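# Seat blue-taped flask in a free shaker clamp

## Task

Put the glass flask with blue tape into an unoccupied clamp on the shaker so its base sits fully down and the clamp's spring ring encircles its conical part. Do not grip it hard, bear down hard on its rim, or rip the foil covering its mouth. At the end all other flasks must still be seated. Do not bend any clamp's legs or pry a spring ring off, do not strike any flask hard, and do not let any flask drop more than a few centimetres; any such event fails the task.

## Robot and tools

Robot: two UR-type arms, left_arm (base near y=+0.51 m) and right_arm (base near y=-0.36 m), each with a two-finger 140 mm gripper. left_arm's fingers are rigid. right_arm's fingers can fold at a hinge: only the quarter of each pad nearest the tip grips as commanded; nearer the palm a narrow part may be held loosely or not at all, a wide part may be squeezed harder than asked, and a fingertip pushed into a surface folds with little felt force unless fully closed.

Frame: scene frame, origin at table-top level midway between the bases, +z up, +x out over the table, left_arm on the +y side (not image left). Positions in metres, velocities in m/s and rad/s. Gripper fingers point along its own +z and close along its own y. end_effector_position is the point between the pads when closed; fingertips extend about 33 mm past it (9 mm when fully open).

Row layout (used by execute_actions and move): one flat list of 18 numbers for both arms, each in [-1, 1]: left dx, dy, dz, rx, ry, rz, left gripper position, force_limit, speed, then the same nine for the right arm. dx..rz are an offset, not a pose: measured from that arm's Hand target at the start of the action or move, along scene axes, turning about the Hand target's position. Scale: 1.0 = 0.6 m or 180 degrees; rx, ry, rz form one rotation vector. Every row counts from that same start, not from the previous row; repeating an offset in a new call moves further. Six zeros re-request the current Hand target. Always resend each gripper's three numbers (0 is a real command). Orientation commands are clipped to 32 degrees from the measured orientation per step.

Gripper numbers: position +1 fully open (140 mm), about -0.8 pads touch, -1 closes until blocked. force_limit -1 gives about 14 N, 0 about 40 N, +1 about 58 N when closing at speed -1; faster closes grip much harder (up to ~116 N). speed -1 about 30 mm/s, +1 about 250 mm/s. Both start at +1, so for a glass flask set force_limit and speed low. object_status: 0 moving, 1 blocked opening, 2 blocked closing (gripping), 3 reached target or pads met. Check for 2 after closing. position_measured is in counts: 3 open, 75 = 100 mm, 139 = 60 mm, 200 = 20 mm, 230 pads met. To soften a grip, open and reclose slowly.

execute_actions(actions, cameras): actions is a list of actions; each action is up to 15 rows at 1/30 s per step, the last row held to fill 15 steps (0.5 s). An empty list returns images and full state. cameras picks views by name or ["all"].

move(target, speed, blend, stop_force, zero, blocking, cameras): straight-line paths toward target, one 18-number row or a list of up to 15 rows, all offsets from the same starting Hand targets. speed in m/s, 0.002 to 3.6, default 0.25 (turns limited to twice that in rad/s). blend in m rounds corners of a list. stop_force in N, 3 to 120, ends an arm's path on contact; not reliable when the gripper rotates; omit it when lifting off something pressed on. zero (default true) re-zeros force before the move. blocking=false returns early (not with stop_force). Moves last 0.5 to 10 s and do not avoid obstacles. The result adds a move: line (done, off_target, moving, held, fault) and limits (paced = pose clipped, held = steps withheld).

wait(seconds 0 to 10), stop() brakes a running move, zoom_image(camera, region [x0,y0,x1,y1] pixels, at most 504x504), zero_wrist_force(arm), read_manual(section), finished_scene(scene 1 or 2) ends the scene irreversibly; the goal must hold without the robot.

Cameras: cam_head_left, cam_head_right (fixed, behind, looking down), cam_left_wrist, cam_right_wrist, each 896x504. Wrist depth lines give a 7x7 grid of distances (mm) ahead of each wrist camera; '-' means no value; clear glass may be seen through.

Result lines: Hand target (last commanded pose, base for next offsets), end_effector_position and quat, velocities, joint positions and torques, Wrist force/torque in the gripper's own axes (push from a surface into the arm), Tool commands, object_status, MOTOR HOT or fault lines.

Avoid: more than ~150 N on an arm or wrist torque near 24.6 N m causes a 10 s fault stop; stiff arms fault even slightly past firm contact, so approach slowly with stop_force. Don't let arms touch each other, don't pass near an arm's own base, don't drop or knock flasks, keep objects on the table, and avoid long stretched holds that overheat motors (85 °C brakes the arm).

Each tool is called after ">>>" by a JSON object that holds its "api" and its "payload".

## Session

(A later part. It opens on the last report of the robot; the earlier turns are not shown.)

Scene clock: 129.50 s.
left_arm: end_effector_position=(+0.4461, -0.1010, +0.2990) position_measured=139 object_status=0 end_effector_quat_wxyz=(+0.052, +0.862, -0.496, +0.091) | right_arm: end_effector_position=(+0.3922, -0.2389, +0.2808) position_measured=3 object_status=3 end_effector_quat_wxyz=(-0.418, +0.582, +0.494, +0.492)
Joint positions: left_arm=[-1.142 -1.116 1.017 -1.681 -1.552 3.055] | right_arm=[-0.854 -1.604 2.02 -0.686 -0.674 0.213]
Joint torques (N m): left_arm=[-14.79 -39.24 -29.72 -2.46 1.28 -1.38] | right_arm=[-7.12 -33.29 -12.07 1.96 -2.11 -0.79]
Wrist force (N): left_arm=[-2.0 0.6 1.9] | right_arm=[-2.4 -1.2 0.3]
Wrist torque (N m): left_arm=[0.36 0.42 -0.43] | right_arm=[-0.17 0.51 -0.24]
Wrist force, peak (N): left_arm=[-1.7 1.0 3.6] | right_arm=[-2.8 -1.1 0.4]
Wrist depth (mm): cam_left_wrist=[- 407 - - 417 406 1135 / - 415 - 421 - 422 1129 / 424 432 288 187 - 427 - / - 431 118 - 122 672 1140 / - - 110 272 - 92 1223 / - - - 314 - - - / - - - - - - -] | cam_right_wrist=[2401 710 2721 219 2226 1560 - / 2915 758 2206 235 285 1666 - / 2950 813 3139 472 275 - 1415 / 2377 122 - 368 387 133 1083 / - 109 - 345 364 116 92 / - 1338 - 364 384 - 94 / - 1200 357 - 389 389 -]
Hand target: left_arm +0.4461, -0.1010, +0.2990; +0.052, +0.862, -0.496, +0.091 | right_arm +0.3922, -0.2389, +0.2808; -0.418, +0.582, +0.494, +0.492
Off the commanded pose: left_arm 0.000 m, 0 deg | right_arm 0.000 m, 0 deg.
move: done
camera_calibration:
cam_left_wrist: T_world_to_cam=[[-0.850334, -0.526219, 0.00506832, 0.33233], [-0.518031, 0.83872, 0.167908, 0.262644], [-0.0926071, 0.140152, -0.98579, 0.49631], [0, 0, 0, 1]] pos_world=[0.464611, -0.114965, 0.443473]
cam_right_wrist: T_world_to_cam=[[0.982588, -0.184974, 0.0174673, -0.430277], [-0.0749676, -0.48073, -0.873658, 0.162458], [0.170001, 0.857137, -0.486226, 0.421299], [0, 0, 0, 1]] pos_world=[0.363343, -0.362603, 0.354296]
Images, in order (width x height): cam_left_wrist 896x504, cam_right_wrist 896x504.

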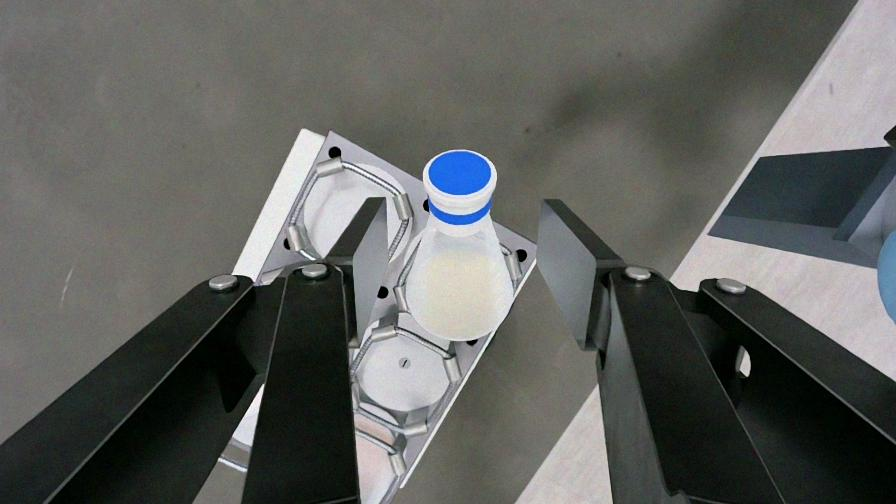

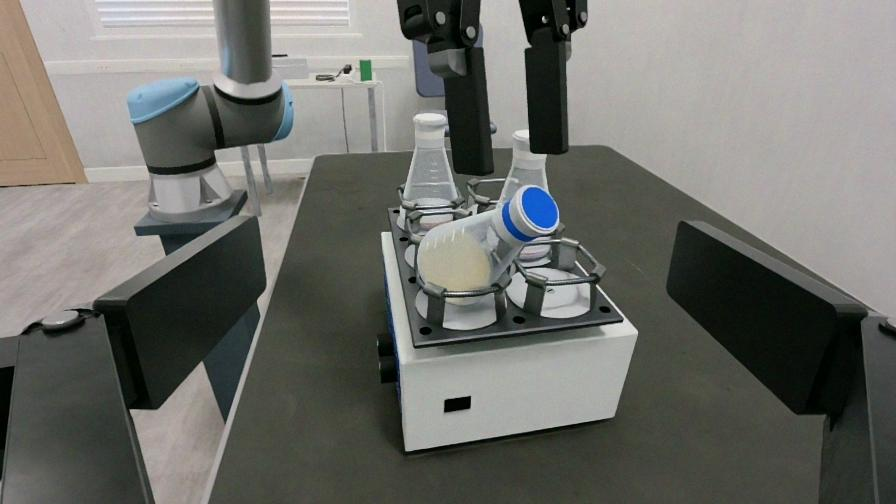

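>>> {"api": "move", "payload": {"target": [[-0.0025,0.0043,-0.0667,0,0,0,-0.08,-1,-0.5,0,0,0,0,0,0,1,1,1]], "speed": 0.06, "stop_force": 6, "cameras": ["cam_left_wrist","cam_right_wrist"]}}

>>> {"api": "zoom_image", "payload": {"camera": "cam_right_wrist", "region": [390, 130, 590, 330]}}

Scene clock: 136.90 s.
left_arm: end_effector_position=(+0.4446, -0.0985, +0.2590) position_measured=139 object_status=3 end_effector_quat_wxyz=(+0.052, +0.862, -0.496, +0.091) | right_arm: end_effector_position=(+0.3922, -0.2389, +0.2808) position_measured=3 object_status=3 end_effector_quat_wxyz=(-0.418, +0.582, +0.494, +0.492)
Joint positions: left_arm=[-1.142 -1.129 1.138 -1.789 -1.552 3.055] | right_arm=[-0.854 -1.604 2.02 -0.686 -0.674 0.213]
Joint torques (N m): left_arm=[-12.36 -40.39 -18.39 -4.87 0.91 -1.6] | right_arm=[-7.1 -33.35 -10.29 1.65 -2.1 -0.69]
Wrist force (N): left_arm=[-1.5 0.9 1.8] | right_arm=[-2.5 -1.1 0.5]
Wrist torque (N m): left_arm=[0.41 0.31 -0.37] | right_arm=[-0.14 0.53 -0.23]
Wrist force, peak (N): left_arm=[-2.1 0.7 2.8] | right_arm=[-2.8 -1.0 0.2]
Wrist depth (mm): cam_left_wrist=[368 365 375 362 360 - 369 / 376 375 386 369 - 378 1098 / 377 388 252 147 397 385 - / - - 131 239 141 1140 1235 / - - 110 - - 92 1186 / - - - 275 - - - / - - - - - - -] | cam_right_wrist=[2633 2881 2950 226 271 1475 - / 2986 756 865 237 289 1724 - / 2847 805 2915 271 286 1521 1415 / 2449 127 - 357 386 133 1212 / - 109 - 345 364 116 92 / - 1399 - 365 382 - 94 / - 1212 373 - 391 386 -]
Hand target: left_arm +0.4446, -0.0985, +0.2589; +0.052, +0.862, -0.496, +0.091 | right_arm +0.3922, -0.2389, +0.2808; -0.418, +0.582, +0.494, +0.492
Off the commanded pose: left_arm 0.000 m, 0 deg | right_arm 0.000 m, 0 deg.
move: done
camera_calibration:
cam_left_wrist: T_world_to_cam=[[-0.850334, -0.526219, 0.00506832, 0.332626], [-0.518031, 0.83872, 0.167908, 0.266402], [-0.0926071, 0.140152, -0.98579, 0.456375], [0, 0, 0, 1]] pos_world=[0.463111, -0.112365, 0.403473]
cam_right_wrist: T_world_to_cam=[[0.982588, -0.184974, 0.0174673, -0.430277], [-0.0749676, -0.48073, -0.873658, 0.162458], [0.170001, 0.857137, -0.486226, 0.421299], [0, 0, 0, 1]] pos_world=[0.363343, -0.362603, 0.354296]
Images, in order (width x height): cam_left_wrist 896x504, cam_right_wrist 896x504.

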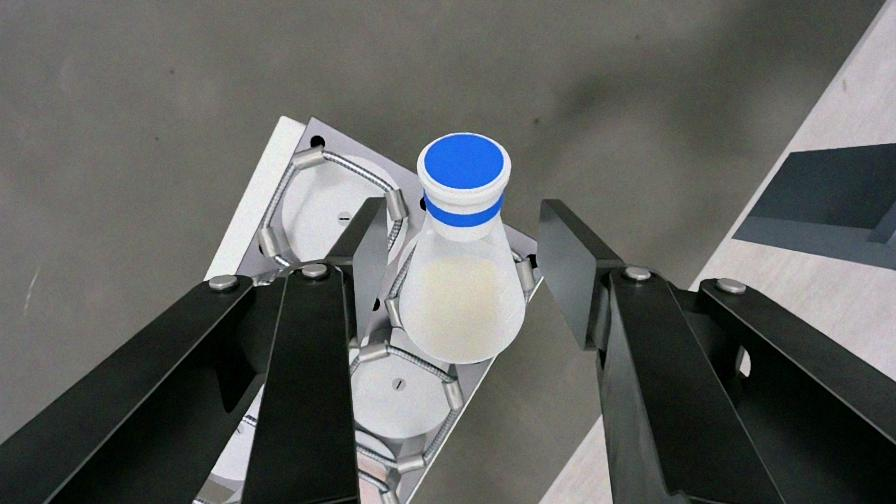

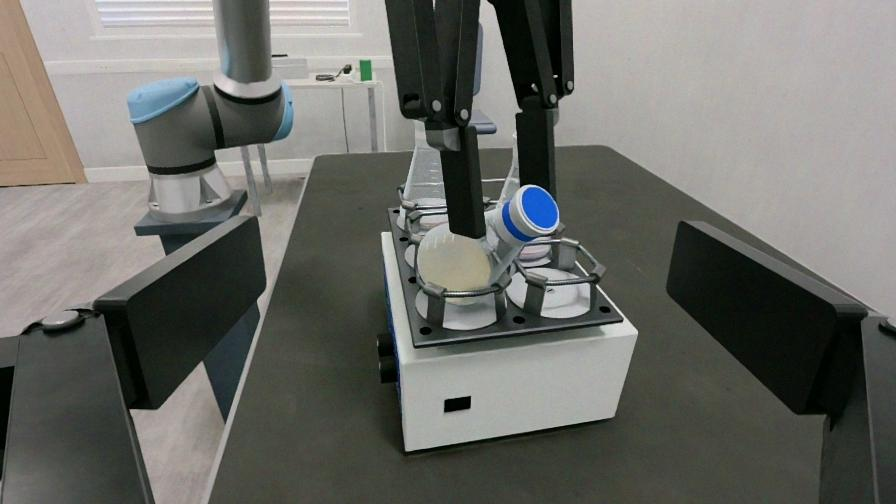

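Scaled by 2.520 from the camera's 896x504 image, which has a finer 1280x720 frame.

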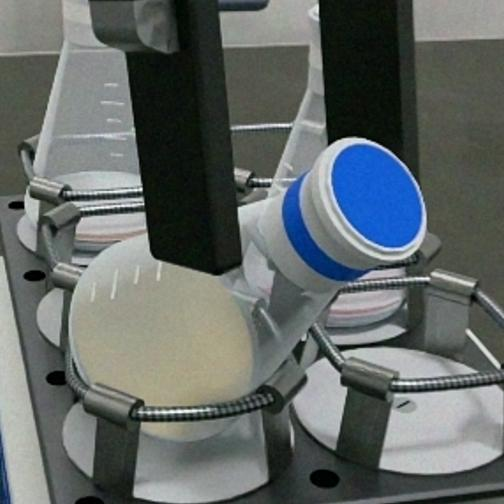

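>>> {"api": "move", "payload": {"target": [[-0.0013,0.0023,-0.0383,0,0,0,-0.08,-1,-0.5,0,0,0,0,0,0,1,1,1]], "speed": 0.05, "stop_force": 6, "cameras": ["cam_left_wrist","cam_right_wrist"]}}

>>> {"api": "zoom_image", "payload": {"camera": "cam_right_wrist", "region": [390, 130, 590, 330]}}

Scene clock: 142.57 s.
left_arm: end_effector_position=(+0.4438, -0.0971, +0.2360) position_measured=139 object_status=3 end_effector_quat_wxyz=(+0.052, +0.862, -0.496, +0.091) | right_arm: end_effector_position=(+0.3922, -0.2389, +0.2808) position_measured=3 object_status=3 end_effector_quat_wxyz=(-0.418, +0.582, +0.494, +0.492)
Joint positions: left_arm=[-1.142 -1.13 1.2 -1.848 -1.552 3.054] | right_arm=[-0.854 -1.604 2.02 -0.686 -0.674 0.213]
Joint torques (N m): left_arm=[-15.45 -47.3 -19.21 -4.45 1.12 -1.55] | right_arm=[-6.57 -31.94 -10.38 1.74 -2.14 -0.56]
Wrist force (N): left_arm=[-1.8 0.7 1.8] | right_arm=[-2.5 -1.0 0.1]
Wrist torque (N m): left_arm=[0.38 0.39 -0.36] | right_arm=[-0.12 0.53 -0.23]
Wrist force, peak (N): left_arm=[-2.2 0.9 2.8] | right_arm=[-3.0 -1.1 0.4]
Wrist depth (mm): cam_left_wrist=[- - - 348 - - - / - - - - 357 357 1073 / - 344 - 122 - 363 493 / - 368 118 206 122 1151 1223 / - - 110 - 122 92 1168 / - - - 249 - - - / - - - 249 - - -] | cam_right_wrist=[2577 733 3139 233 286 - 1440 / 2721 753 808 243 285 1677 - / 2814 805 2847 259 299 1666 - / 2354 127 777 345 381 133 1440 / - 109 - 343 362 116 92 / - 1324 - 373 385 430 95 / - 1249 - - - 391 -]
Hand target: left_arm +0.4438, -0.0971, +0.2360; +0.052, +0.862, -0.496, +0.091 | right_arm +0.3922, -0.2389, +0.2808; -0.418, +0.582, +0.494, +0.492
Off the commanded pose: left_arm 0.000 m, 0 deg | right_arm 0.000 m, 0 deg.
move: done
camera_calibration:
cam_left_wrist: T_world_to_cam=[[-0.850334, -0.526219, 0.00506832, 0.332746], [-0.518031, 0.83872, 0.167908, 0.268759], [-0.0926071, 0.140152, -0.98579, 0.433446], [0, 0, 0, 1]] pos_world=[0.462311, -0.111065, 0.380473]
cam_right_wrist: T_world_to_cam=[[0.982588, -0.184974, 0.0174673, -0.430277], [-0.0749676, -0.48073, -0.873658, 0.162458], [0.170001, 0.857137, -0.486226, 0.421299], [0, 0, 0, 1]] pos_world=[0.363343, -0.362603, 0.354296]
Images, in order (width x height): cam_left_wrist 896x504, cam_right_wrist 896x504.

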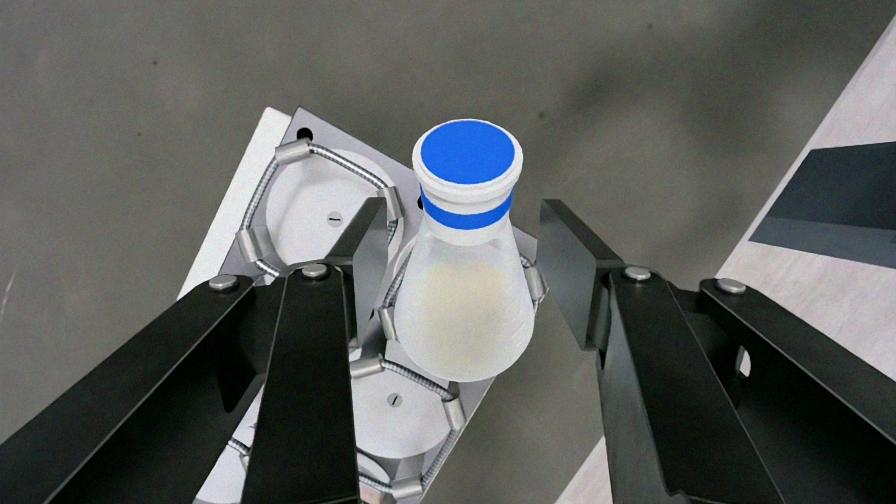

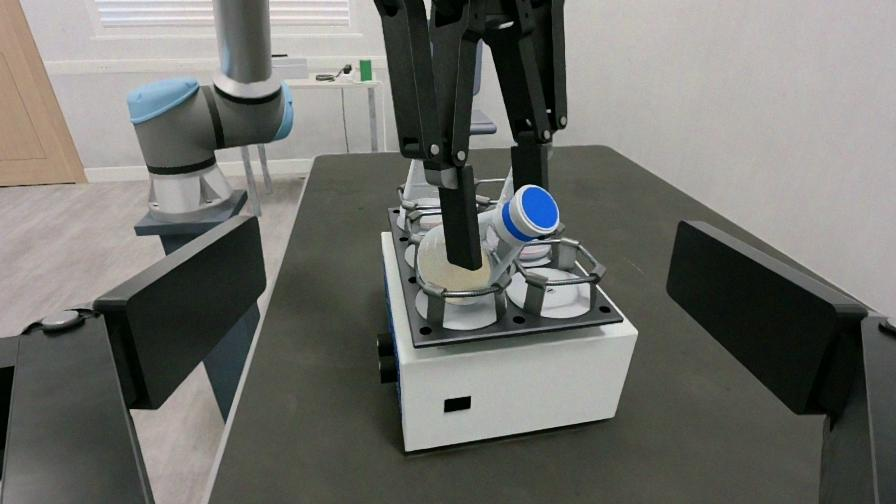

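Scaled by 2.520 from the camera's 896x504 image, which has a finer 1280x720 frame.

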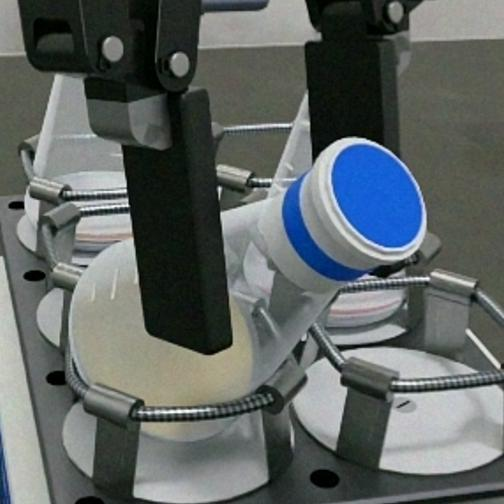

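>>> {"api": "move", "payload": {"target": [[0,0,0,0,0,0,-1,-0.02,-1,0,0,0,0,0,0,1,1,1]], "cameras": ["cam_left_wrist","cam_right_wrist"]}}

>>> {"api": "zoom_image", "payload": {"camera": "cam_right_wrist", "region": [390, 130, 590, 330]}}

>>> {"api": "zoom_image", "payload": {"camera": "cam_left_wrist", "region": [310, 80, 630, 400]}}

Scene clock: 145.23 s.
left_arm: end_effector_position=(+0.4437, -0.0971, +0.2360) position_measured=165 object_status=0 end_effector_quat_wxyz=(+0.052, +0.862, -0.497, +0.091) | right_arm: end_effector_position=(+0.3922, -0.2389, +0.2808) position_measured=3 object_status=3 end_effector_quat_wxyz=(-0.418, +0.582, +0.494, +0.492)
Joint positions: left_arm=[-1.142 -1.13 1.2 -1.848 -1.552 3.054] | right_arm=[-0.854 -1.604 2.02 -0.686 -0.674 0.213]
Joint torques (N m): left_arm=[-1.6 -43.94 -17.94 -0.73 1.37 -1.05] | right_arm=[-7.42 -32.21 -12.08 1.85 -2.22 -0.29]
Wrist force (N): left_arm=[4.2 9.4 -1.9] | right_arm=[-2.5 -1.0 0.2]
Wrist torque (N m): left_arm=[0.02 0.39 -0.64] | right_arm=[-0.12 0.53 -0.24]
Wrist force, peak (N): left_arm=[4.4 9.4 -1.9] | right_arm=[-2.8 -1.0 0.4]
Wrist depth (mm): cam_left_wrist=[- - 347 340 - - - / 358 - 356 353 339 362 1073 / 379 358 - 122 - 362 - / - 365 119 220 116 1083 1151 / - - 89 204 - 94 1163 / - - - 245 - - - / - - - 222 - - -] | cam_right_wrist=[2577 714 2661 234 288 1632 1177 / 2605 747 874 248 286 1666 1183 / 2847 813 - 268 293 - - / 2354 122 - 350 386 133 - / - 109 - 345 363 116 92 / - 1353 466 365 387 - 95 / - 1230 373 - - - -]
Hand target: left_arm +0.4438, -0.0971, +0.2360; +0.052, +0.862, -0.496, +0.091 | right_arm +0.3922, -0.2389, +0.2808; -0.418, +0.582, +0.494, +0.492
Off the commanded pose: left_arm 0.000 m, 0 deg | right_arm 0.000 m, 0 deg.
move: done
camera_calibration:
cam_left_wrist: T_world_to_cam=[[-0.850405, -0.526104, 0.00508937, 0.332784], [-0.517915, 0.838792, 0.167907, 0.268714], [-0.0926053, 0.140153, -0.98579, 0.433445], [0, 0, 0, 1]] pos_world=[0.462311, -0.111065, 0.380473]
cam_right_wrist: T_world_to_cam=[[0.982588, -0.184974, 0.0174673, -0.430277], [-0.0749676, -0.48073, -0.873658, 0.162458], [0.170001, 0.857137, -0.486226, 0.421299], [0, 0, 0, 1]] pos_world=[0.363343, -0.362603, 0.354296]
Images, in order (width x height): cam_left_wrist 896x504, cam_right_wrist 896x504.

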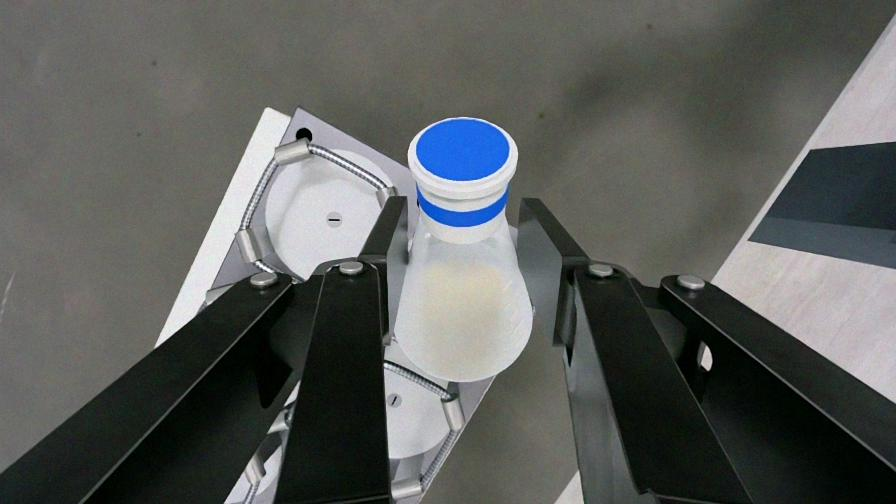

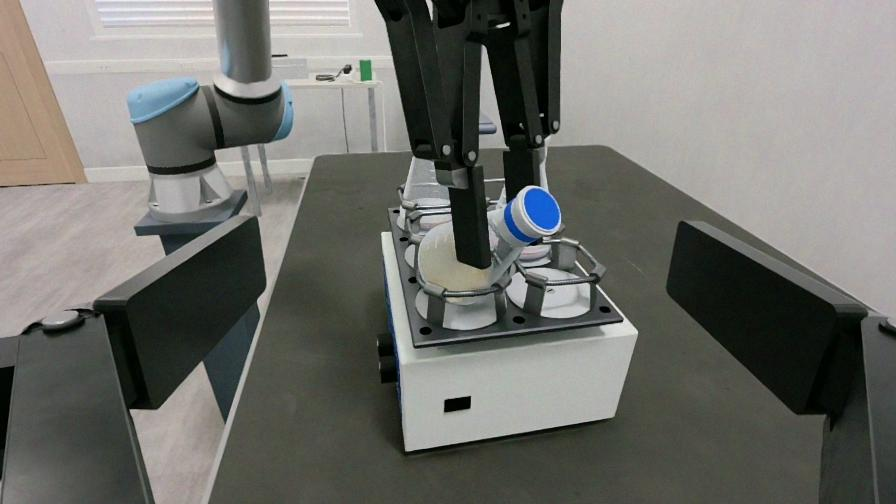

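Scaled by 2.520 from the camera's 896x504 image, which has a finer 1280x720 frame.

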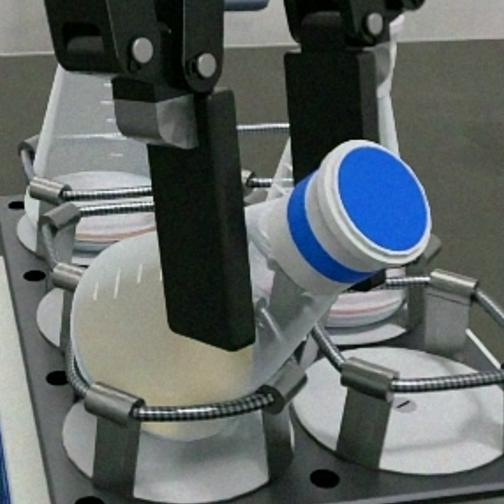

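Scaled by 1.575 from the camera's 896x504 image, which has a finer 1280x720 frame.

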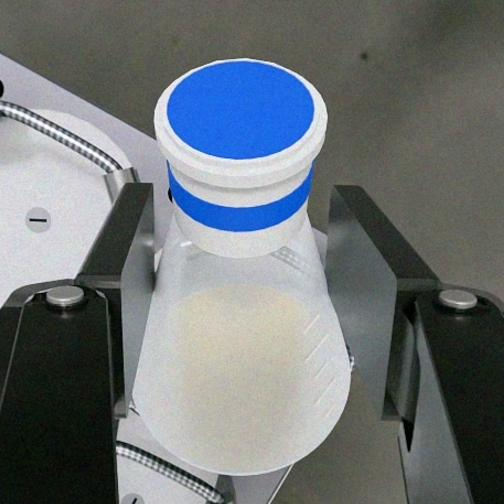

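>>> {"api": "wait", "payload": {"seconds": 1, "cameras": ["cam_left_wrist"]}}

>>> {"api": "zoom_image", "payload": {"camera": "cam_left_wrist", "region": [310, 80, 630, 400]}}

Scene clock: 147.03 s.
left_arm: end_effector_position=(+0.4438, -0.0971, +0.2360) position_measured=165 object_status=2 end_effector_quat_wxyz=(+0.052, +0.862, -0.496, +0.091) | right_arm: end_effector_position=(+0.3922, -0.2389, +0.2808) position_measured=3 object_status=3 end_effector_quat_wxyz=(-0.418, +0.582, +0.494, +0.492)
Joint positions: left_arm=[-1.142 -1.13 1.2 -1.848 -1.552 3.054] | right_arm=[-0.854 -1.604 2.02 -0.686 -0.674 0.213]
Joint torques (N m): left_arm=[18.99 -42.96 -17.91 -0.19 1.38 -0.85] | right_arm=[-5.87 -31.24 -11.76 1.84 -1.97 -0.49]
Wrist force (N): left_arm=[4.3 9.5 -1.7] | right_arm=[-2.5 -1.0 0.3]
Wrist torque (N m): left_arm=[0.02 0.36 -0.64] | right_arm=[-0.12 0.53 -0.23]
Wrist force, peak (N): left_arm=[4.5 9.5 -1.7] | right_arm=[-2.8 -0.9 0.6]
Wrist depth (mm): cam_left_wrist=[341 347 365 359 347 351 348 / - 358 353 - - 359 1088 / - 357 - 121 - - - / - - 118 205 133 - 1146 / - - 89 - - 94 1151 / - - - 248 - - - / - - - 253 - - -] | cam_right_wrist=[3826 2661 2847 234 275 - - / 2377 753 808 249 2129 - 1424 / 2881 798 2524 268 295 1457 1466 / 2332 127 747 347 350 133 - / - 109 - 345 363 116 92 / - 1415 - 365 389 - 94 / - 1177 - - 381 390 -]
Hand target: left_arm +0.4438, -0.0971, +0.2360; +0.052, +0.862, -0.496, +0.091 | right_arm +0.3922, -0.2389, +0.2808; -0.418, +0.582, +0.494, +0.492
Tool commands: left_gripper/position=-1.0 left_gripper/force_limit=-0.02 left_gripper/speed=-1.0 right_gripper/position=+1.0 right_gripper/force_limit=+1.0 right_gripper/speed=+1.0
Off the commanded pose: left_arm 0.000 m, 0 deg | right_arm 0.000 m, 0 deg.
wait: 1.00 s; at rest from the start
camera_calibration:
cam_left_wrist: T_world_to_cam=[[-0.850334, -0.526219, 0.00506832, 0.332746], [-0.518031, 0.83872, 0.167908, 0.268759], [-0.0926071, 0.140152, -0.98579, 0.433446], [0, 0, 0, 1]] pos_world=[0.462311, -0.111065, 0.380473]
Images, in order (width x height): cam_left_wrist 896x504.

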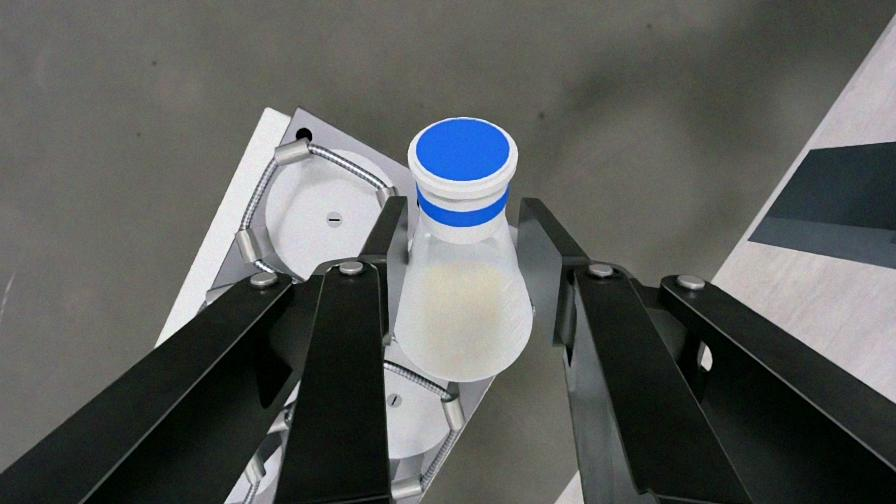

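Scaled by 1.575 from the camera's 896x504 image, which has a finer 1280x720 frame.

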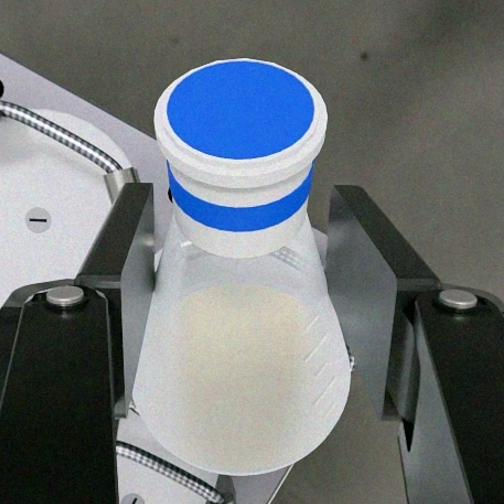

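>>> {"api": "move", "payload": {"target": [[0,0,0,0,0,0,-0.15,-1,-0.8,0,0,0,0,0,0,1,1,1],[0.0138,-0.024,0.0058,-0.0385,-0.0222,0,-0.15,-1,-0.8,0,0,0,0,0,0,1,1,1]], "speed": 0.05, "cameras": ["cam_left_wrist","cam_right_wrist"]}}

>>> {"api": "zoom_image", "payload": {"camera": "cam_right_wrist", "region": [390, 130, 590, 330]}}

>>> {"api": "zoom_image", "payload": {"camera": "cam_left_wrist", "region": [310, 80, 630, 400]}}

Scene clock: 159.03 s.
left_arm: end_effector_position=(+0.4521, -0.1114, +0.2395) position_measured=148 object_status=3 end_effector_quat_wxyz=(+0.086, +0.853, -0.492, +0.150) | right_arm: end_effector_position=(+0.3922, -0.2389, +0.2808) position_measured=3 object_status=3 end_effector_quat_wxyz=(-0.418, +0.582, +0.494, +0.492)
Joint positions: left_arm=[-1.146 -1.178 1.324 -2.064 -1.539 3.055] | right_arm=[-0.854 -1.604 2.02 -0.686 -0.674 0.213]
Joint torques (N m): left_arm=[-13.25 -37.15 -29.53 -2.97 -0.47 1.52] | right_arm=[-6.28 -31.28 -11.04 1.67 -2.05 -0.33]
Wrist force (N): left_arm=[-2.1 1.0 1.3] | right_arm=[-2.3 -0.9 0.1]
Wrist torque (N m): left_arm=[0.43 0.44 -0.30] | right_arm=[-0.10 0.49 -0.23]
Wrist force, peak (N): left_arm=[4.4 9.7 -2.1] | right_arm=[-2.8 -1.0 0.4]
Wrist depth (mm): cam_left_wrist=[368 - - - 372 376 365 / - - 364 - - 371 1083 / - 371 - 136 380 - 1146 / - 370 - 136 121 363 - / 364 - - 237 - 91 1059 / - - - 200 - - - / - - - 238 - - -] | cam_right_wrist=[3023 2499 2751 232 271 1943 - / 2751 749 2605 237 284 2148 1256 / 2881 800 2814 248 279 - - / 2332 127 - 348 335 132 - / - 109 - 341 358 116 92 / - 1440 - 374 390 - 94 / - 1189 369 377 - - -]
Hand target: left_arm +0.4521, -0.1115, +0.2394; +0.086, +0.853, -0.492, +0.150 | right_arm +0.3922, -0.2389, +0.2808; -0.418, +0.582, +0.494, +0.492
Off the commanded pose: left_arm 0.000 m, 0 deg | right_arm 0.000 m, 0 deg.
move: done
camera_calibration:
cam_left_wrist: T_world_to_cam=[[-0.850876, -0.525285, 0.00923134, 0.331559], [-0.524854, 0.850691, 0.0292105, 0.322087], [-0.0231968, 0.0200094, -0.999531, 0.398194], [0, 0, 0, 1]] pos_world=[0.460401, -0.107801, 0.385538]
cam_right_wrist: T_world_to_cam=[[0.982588, -0.184974, 0.0174673, -0.430277], [-0.0749676, -0.48073, -0.873658, 0.162458], [0.170001, 0.857137, -0.486226, 0.421299], [0, 0, 0, 1]] pos_world=[0.363343, -0.362603, 0.354296]
Images, in order (width x height): cam_left_wrist 896x504, cam_right_wrist 896x504.

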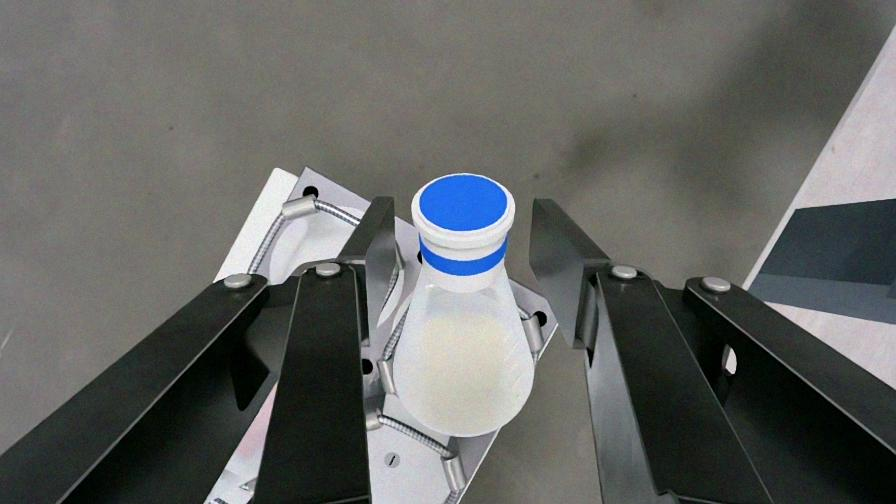

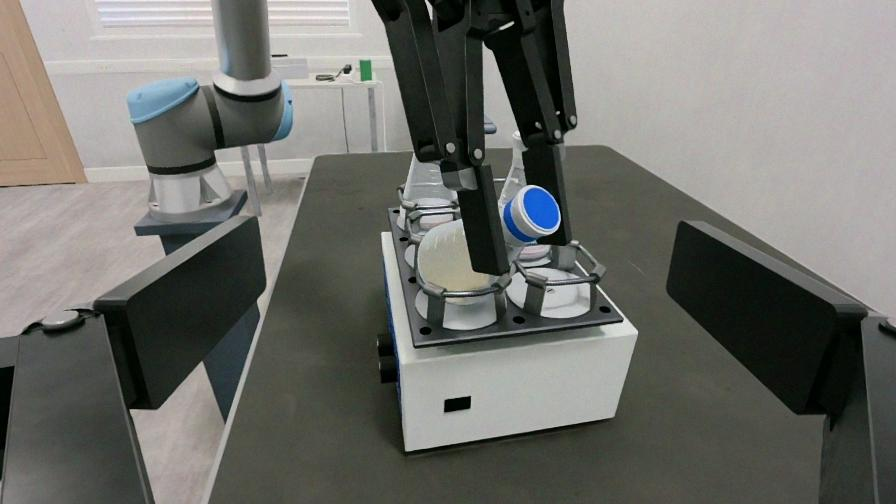

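Scaled by 2.520 from the camera's 896x504 image, which has a finer 1280x720 frame.

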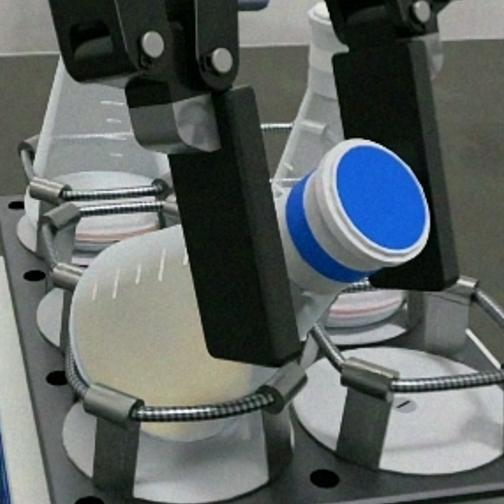

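Scaled by 1.575 from the camera's 896x504 image, which has a finer 1280x720 frame.

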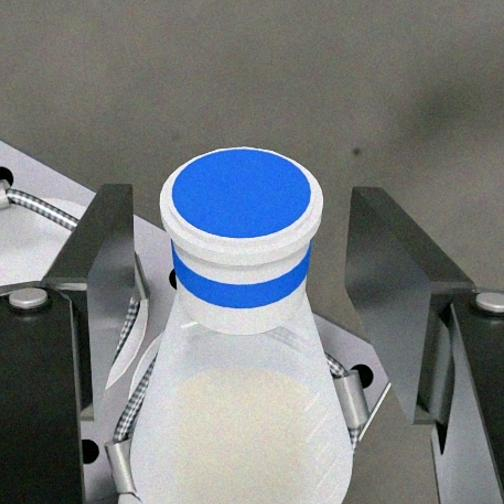

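>>> {"api": "move", "payload": {"target": [[-0.0027,0.0047,-0.002,0,0,0,-0.15,-1,-0.8,0,0,0,0,0,0,1,1,1],[-0.0027,0.0047,-0.002,0,0,0,-1,-0.02,-1,0,0,0,0,0,0,1,1,1]], "speed": 0.05}}

>>> {"api": "wait", "payload": {"seconds": 1, "cameras": ["cam_left_wrist","cam_right_wrist"]}}

>>> {"api": "zoom_image", "payload": {"camera": "cam_right_wrist", "region": [390, 130, 590, 330]}}

>>> {"api": "zoom_image", "payload": {"camera": "cam_left_wrist", "region": [310, 80, 630, 400]}}

Scene clock: 165.03 s.
left_arm: end_effector_position=(+0.4504, -0.1087, +0.2382) position_measured=180 object_status=0 end_effector_quat_wxyz=(+0.086, +0.853, -0.492, +0.150) | right_arm: end_effector_position=(+0.3922, -0.2389, +0.2808) position_measured=3 object_status=3 end_effector_quat_wxyz=(-0.418, +0.582, +0.494, +0.492)
Joint positions: left_arm=[-1.146 -1.185 1.338 -2.07 -1.539 3.054] | right_arm=[-0.854 -1.604 2.02 -0.686 -0.674 0.213]
Joint torques (N m): left_arm=[-14.22 -36.46 -30.42 -2.93 1.39 -1.32] | right_arm=[-4.62 -30.83 -10.92 1.76 -2.12 -0.36]
Wrist force (N): left_arm=[-2.0 1.2 1.5] | right_arm=[-2.5 -0.9 0.3]
Wrist torque (N m): left_arm=[0.41 0.45 -0.27] | right_arm=[-0.10 0.52 -0.24]
Wrist force, peak (N): left_arm=[-2.3 1.9 1.8] | right_arm=[-2.7 -1.0 0.6]
Wrist depth (mm): cam_left_wrist=[- - 369 - 372 - 384 / - - 381 363 371 375 1088 / 371 - - 131 372 371 1135 / 371 - - 129 135 - 573 / 365 - 83 214 - - 1114 / - - - - - - - / - - - 237 - - -] | cam_right_wrist=[- 747 2551 237 277 - - / 2847 758 2473 248 290 1712 1189 / 2691 787 3949 261 287 1712 1249 / 2288 127 655 346 333 133 1212 / - 109 606 348 362 116 92 / - 1424 - 364 387 - 95 / - 1177 - - 373 - -]
Hand target: left_arm +0.4504, -0.1087, +0.2382; +0.086, +0.853, -0.492, +0.150 | right_arm +0.3922, -0.2389, +0.2808; -0.418, +0.582, +0.494, +0.492
Off the commanded pose: left_arm 0.000 m, 0 deg | right_arm 0.000 m, 0 deg.
move: done

Scene clock: 166.03 s.
left_arm: end_effector_position=(+0.4504, -0.1087, +0.2382) position_measured=180 object_status=2 end_effector_quat_wxyz=(+0.086, +0.853, -0.492, +0.150) | right_arm: end_effector_position=(+0.3922, -0.2389, +0.2808) position_measured=3 object_status=3 end_effector_quat_wxyz=(-0.418, +0.582, +0.494, +0.492)
Joint positions: left_arm=[-1.146 -1.185 1.338 -2.07 -1.539 3.054] | right_arm=[-0.854 -1.604 2.02 -0.686 -0.674 0.213]
Joint torques (N m): left_arm=[-11.39 -37.57 -28.99 -3.11 1.48 -1.19] | right_arm=[-5.91 -31.53 -11.99 1.71 -1.94 -0.24]
Wrist force (N): left_arm=[-2.1 1.1 1.3] | right_arm=[-2.5 -1.0 0.4]
Wrist torque (N m): left_arm=[0.40 0.47 -0.27] | right_arm=[-0.12 0.53 -0.24]
Wrist force, peak (N): left_arm=[-2.2 1.4 1.6] | right_arm=[-2.7 -1.1 0.6]
Wrist depth (mm): cam_left_wrist=[- - - - - - - / - 372 - 375 - - 1073 / 364 - 259 134 - - 1135 / - 390 - 128 137 - 547 / - - 83 214 - - 1098 / - - - - - - - / - - - 238 - - -] | cam_right_wrist=[2782 731 2847 239 277 - - / 2986 763 780 249 281 - - / 2950 819 2226 260 287 1666 1262 / 2449 127 - 350 343 133 - / - 109 - 337 362 116 92 / - 1353 500 362 392 - 94 / - 1183 374 382 - - -]
Hand target: left_arm +0.4504, -0.1087, +0.2382; +0.086, +0.853, -0.492, +0.150 | right_arm +0.3922, -0.2389, +0.2808; -0.418, +0.582, +0.494, +0.492
Tool commands: left_gripper/position=-1.0 left_gripper/force_limit=-0.02 left_gripper/speed=-1.0 right_gripper/position=+1.0 right_gripper/force_limit=+1.0 right_gripper/speed=+1.0
Off the commanded pose: left_arm 0.000 m, 0 deg | right_arm 0.000 m, 0 deg.
wait: 1.00 s; at rest by 0.17 s
camera_calibration:
cam_left_wrist: T_world_to_cam=[[-0.850874, -0.525286, 0.00936894, 0.331626], [-0.524853, 0.850693, 0.0291779, 0.318912], [-0.0232968, 0.0199094, -0.99953, 0.396936], [0, 0, 0, 1]] pos_world=[0.458801, -0.105001, 0.384338]
cam_right_wrist: T_world_to_cam=[[0.982588, -0.184974, 0.0174673, -0.430277], [-0.0749676, -0.48073, -0.873658, 0.162458], [0.170001, 0.857137, -0.486226, 0.421299], [0, 0, 0, 1]] pos_world=[0.363343, -0.362603, 0.354296]
Images, in order (width x height): cam_left_wrist 896x504, cam_right_wrist 896x504.

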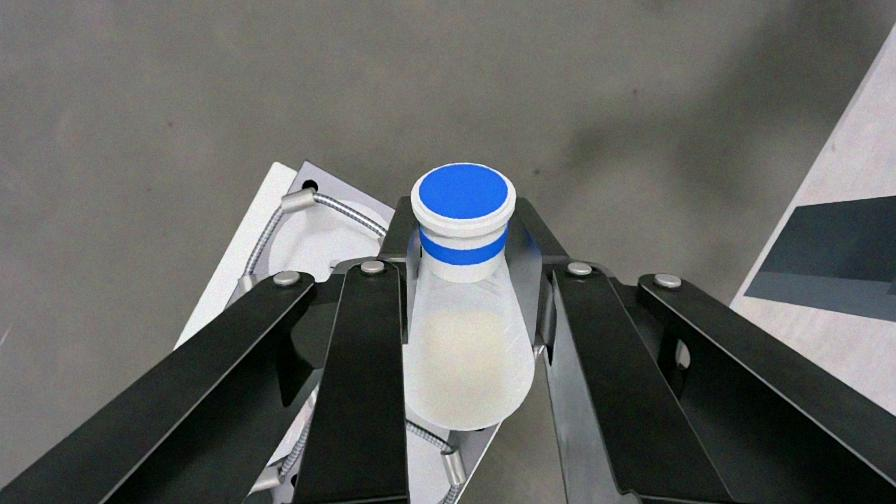

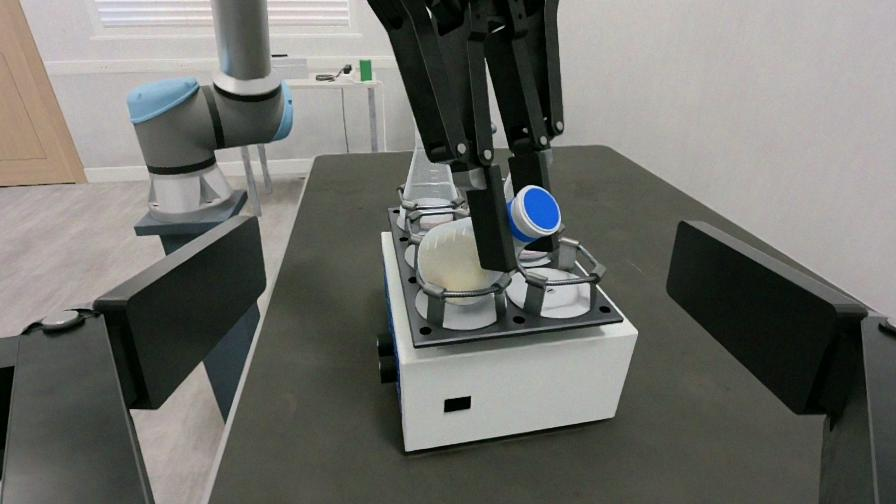

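Scaled by 2.520 from the camera's 896x504 image, which has a finer 1280x720 frame.

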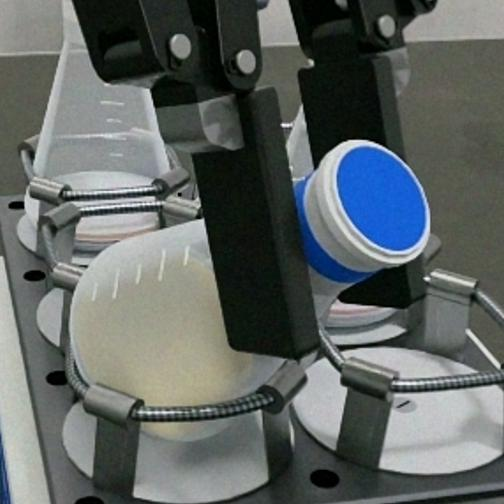

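Scaled by 1.575 from the camera's 896x504 image, which has a finer 1280x720 frame.

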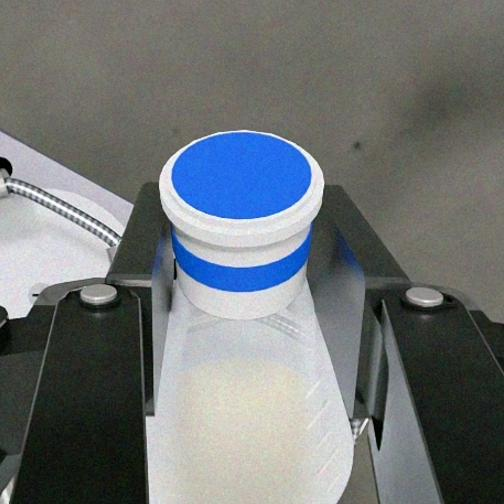

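>>> {"api": "move", "payload": {"target": [[-0.005,0.0087,0.045,0,0,0,-1,-0.02,-1,0,0,0,0,0,0,1,1,1],[-0.0225,0.039,0.0617,-0.1203,-0.0694,0,-1,-0.02,-1,0,0,0,0,0,0,1,1,1]], "speed": 0.08, "cameras": ["cam_left_wrist","cam_right_wrist"]}}

>>> {"api": "zoom_image", "payload": {"camera": "cam_right_wrist", "region": [390, 130, 590, 330]}}

Scene clock: 172.50 s.
left_arm: end_effector_position=(+0.4369, -0.0853, +0.2753) position_measured=180 object_status=2 end_effector_quat_wxyz=(+0.191, +0.801, -0.461, +0.331) | right_arm: end_effector_position=(+0.3922, -0.2389, +0.2808) position_measured=3 object_status=3 end_effector_quat_wxyz=(-0.418, +0.582, +0.494, +0.492)
Joint positions: left_arm=[-1.172 -1.411 1.822 -2.764 -1.488 3.057] | right_arm=[-0.854 -1.604 2.02 -0.686 -0.674 0.213]
Joint torques (N m): left_arm=[-3.89 -25.61 -18.94 -5.8 -1.42 -0.13] | right_arm=[-3.99 -30.46 -10.92 1.88 -2.05 -0.13]
Wrist force (N): left_arm=[-2.4 0.7 1.7] | right_arm=[-2.5 -1.0 0.1]
Wrist torque (N m): left_arm=[0.26 0.35 -0.24] | right_arm=[-0.12 0.53 -0.23]
Wrist force, peak (N): left_arm=[-8.4 2.4 6.3] | right_arm=[-2.8 -1.1 0.4]
Wrist depth (mm): cam_left_wrist=[- 537 - - 566 584 - / - - 508 508 - - 535 / - - 463 136 504 - 1340 / 430 - - 126 121 - 1282 / - - 83 - - 416 1204 / - - - - - - - / - - - 211 - - -] | cam_right_wrist=[- 740 274 295 2226 - 1123 / - 753 833 266 - 1590 1289 / 2847 808 2267 274 935 1580 1282 / 2310 122 756 352 406 133 1118 / - 109 - 346 361 116 92 / - 1309 427 362 390 - 94 / - 1172 - 381 373 - -]
Hand target: left_arm +0.4369, -0.0853, +0.2753; +0.191, +0.801, -0.461, +0.331 | right_arm +0.3922, -0.2389, +0.2808; -0.418, +0.582, +0.494, +0.492
Off the commanded pose: left_arm 0.000 m, 0 deg | right_arm 0.000 m, 0 deg.
move: done
camera_calibration:
cam_left_wrist: T_world_to_cam=[[-0.854268, -0.519408, 0.0210164, 0.33087], [-0.484172, 0.780298, -0.395868, 0.384139], [0.189218, -0.348353, -0.918067, 0.28653], [0, 0, 0, 1]] pos_world=[0.414424, -0.0280736, 0.408168]
cam_right_wrist: T_world_to_cam=[[0.982588, -0.184974, 0.0174673, -0.430277], [-0.0749676, -0.48073, -0.873658, 0.162458], [0.170001, 0.857137, -0.486226, 0.421299], [0, 0, 0, 1]] pos_world=[0.363343, -0.362603, 0.354296]
Images, in order (width x height): cam_left_wrist 896x504, cam_right_wrist 896x504.

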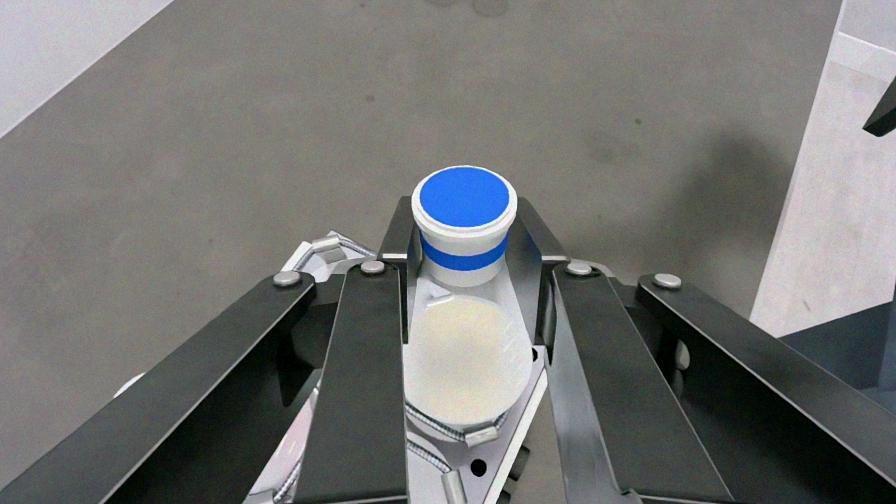

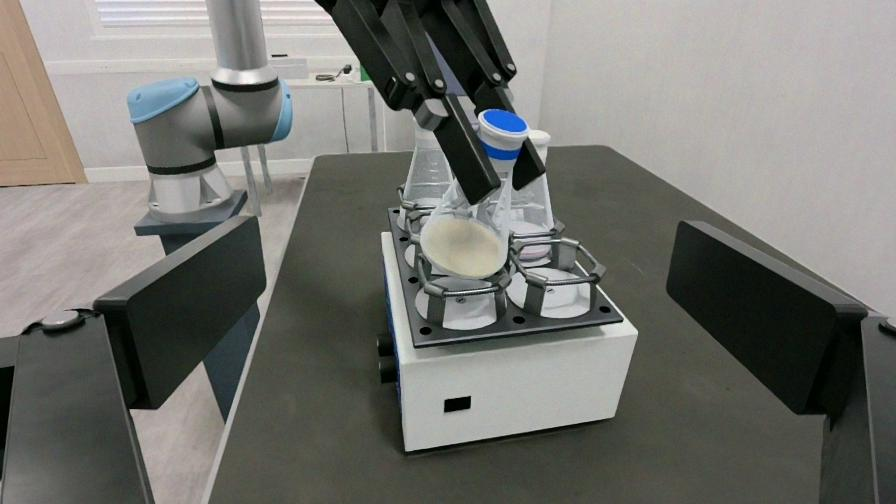

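Scaled by 2.520 from the camera's 896x504 image, which has a finer 1280x720 frame.

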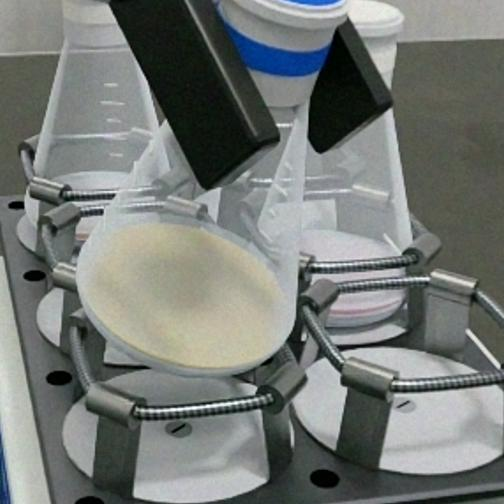

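>>> {"api": "move", "payload": {"target": [[-0.0022,-0.0013,-0.05,0,0,0,-1,-0.02,-1,0,0,0,0,0,0,1,1,1]], "speed": 0.04, "stop_force": 10, "cameras": ["cam_right_wrist"]}}

>>> {"api": "zoom_image", "payload": {"camera": "cam_right_wrist", "region": [390, 150, 570, 330]}}

Scene clock: 177.13 s.
left_arm: end_effector_position=(+0.4361, -0.0858, +0.2545) position_measured=180 object_status=2 end_effector_quat_wxyz=(+0.191, +0.801, -0.461, +0.331) | right_arm: end_effector_position=(+0.3922, -0.2389, +0.2808) position_measured=3 object_status=3 end_effector_quat_wxyz=(-0.418, +0.582, +0.494, +0.492)
Joint positions: left_arm=[-1.174 -1.389 1.855 -2.818 -1.486 3.056] | right_arm=[-0.854 -1.604 2.02 -0.686 -0.674 0.213]
Joint torques (N m): left_arm=[11.33 -28.85 -15.99 -5.48 -2.06 1.1] | right_arm=[-4.27 -31.26 -11.81 1.91 -2.05 -0.02]
Wrist force (N): left_arm=[-0.5 -0.6 1.8] | right_arm=[-2.4 -0.7 0.3]
Wrist torque (N m): left_arm=[0.45 0.18 0.04] | right_arm=[-0.06 0.50 -0.23]
Wrist force, peak (N): left_arm=[12.6 -2.2 -3.4] | right_arm=[-2.7 -1.5 0.4]
Wrist depth (mm): cam_left_wrist=[968 - - 562 531 - - / - - - 472 499 - 1438 / - - - 131 - - 1340 / - - - 134 137 423 1255 / 386 - 83 - - - 1180 / - - - - - - - / - - - 212 - - -] | cam_right_wrist=[- 749 282 308 - - 1243 / 2950 760 811 296 2040 1762 1098 / 2847 805 2814 276 - - - / 2332 123 - 362 405 133 - / - 109 - 339 363 116 92 / - 1338 451 365 388 - 94 / - 1296 - - 376 - -]
Hand target: left_arm +0.4361, -0.0858, +0.2545; +0.191, +0.801, -0.461, +0.331 (not the last commanded pose) | right_arm +0.3922, -0.2389, +0.2808; -0.418, +0.582, +0.494, +0.492
Off the commanded pose: left_arm 0.009 m, 0 deg | right_arm 0.000 m, 0 deg.
move: contact (left_arm)
camera_calibration:
cam_right_wrist: T_world_to_cam=[[0.982588, -0.184974, 0.0174673, -0.430277], [-0.0749676, -0.48073, -0.873658, 0.162458], [0.170001, 0.857137, -0.486226, 0.421299], [0, 0, 0, 1]] pos_world=[0.363343, -0.362603, 0.354296]
Images, in order (width x height): cam_right_wrist 896x504.

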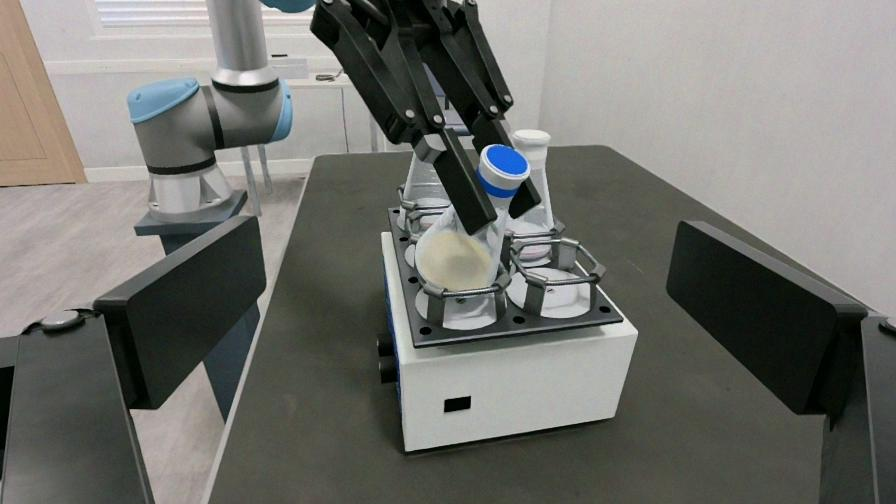

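Scaled by 2.800 from the camera's 896x504 image, which has a finer 1280x720 frame.

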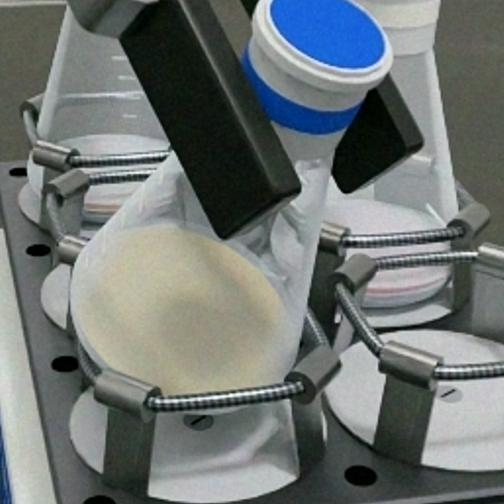

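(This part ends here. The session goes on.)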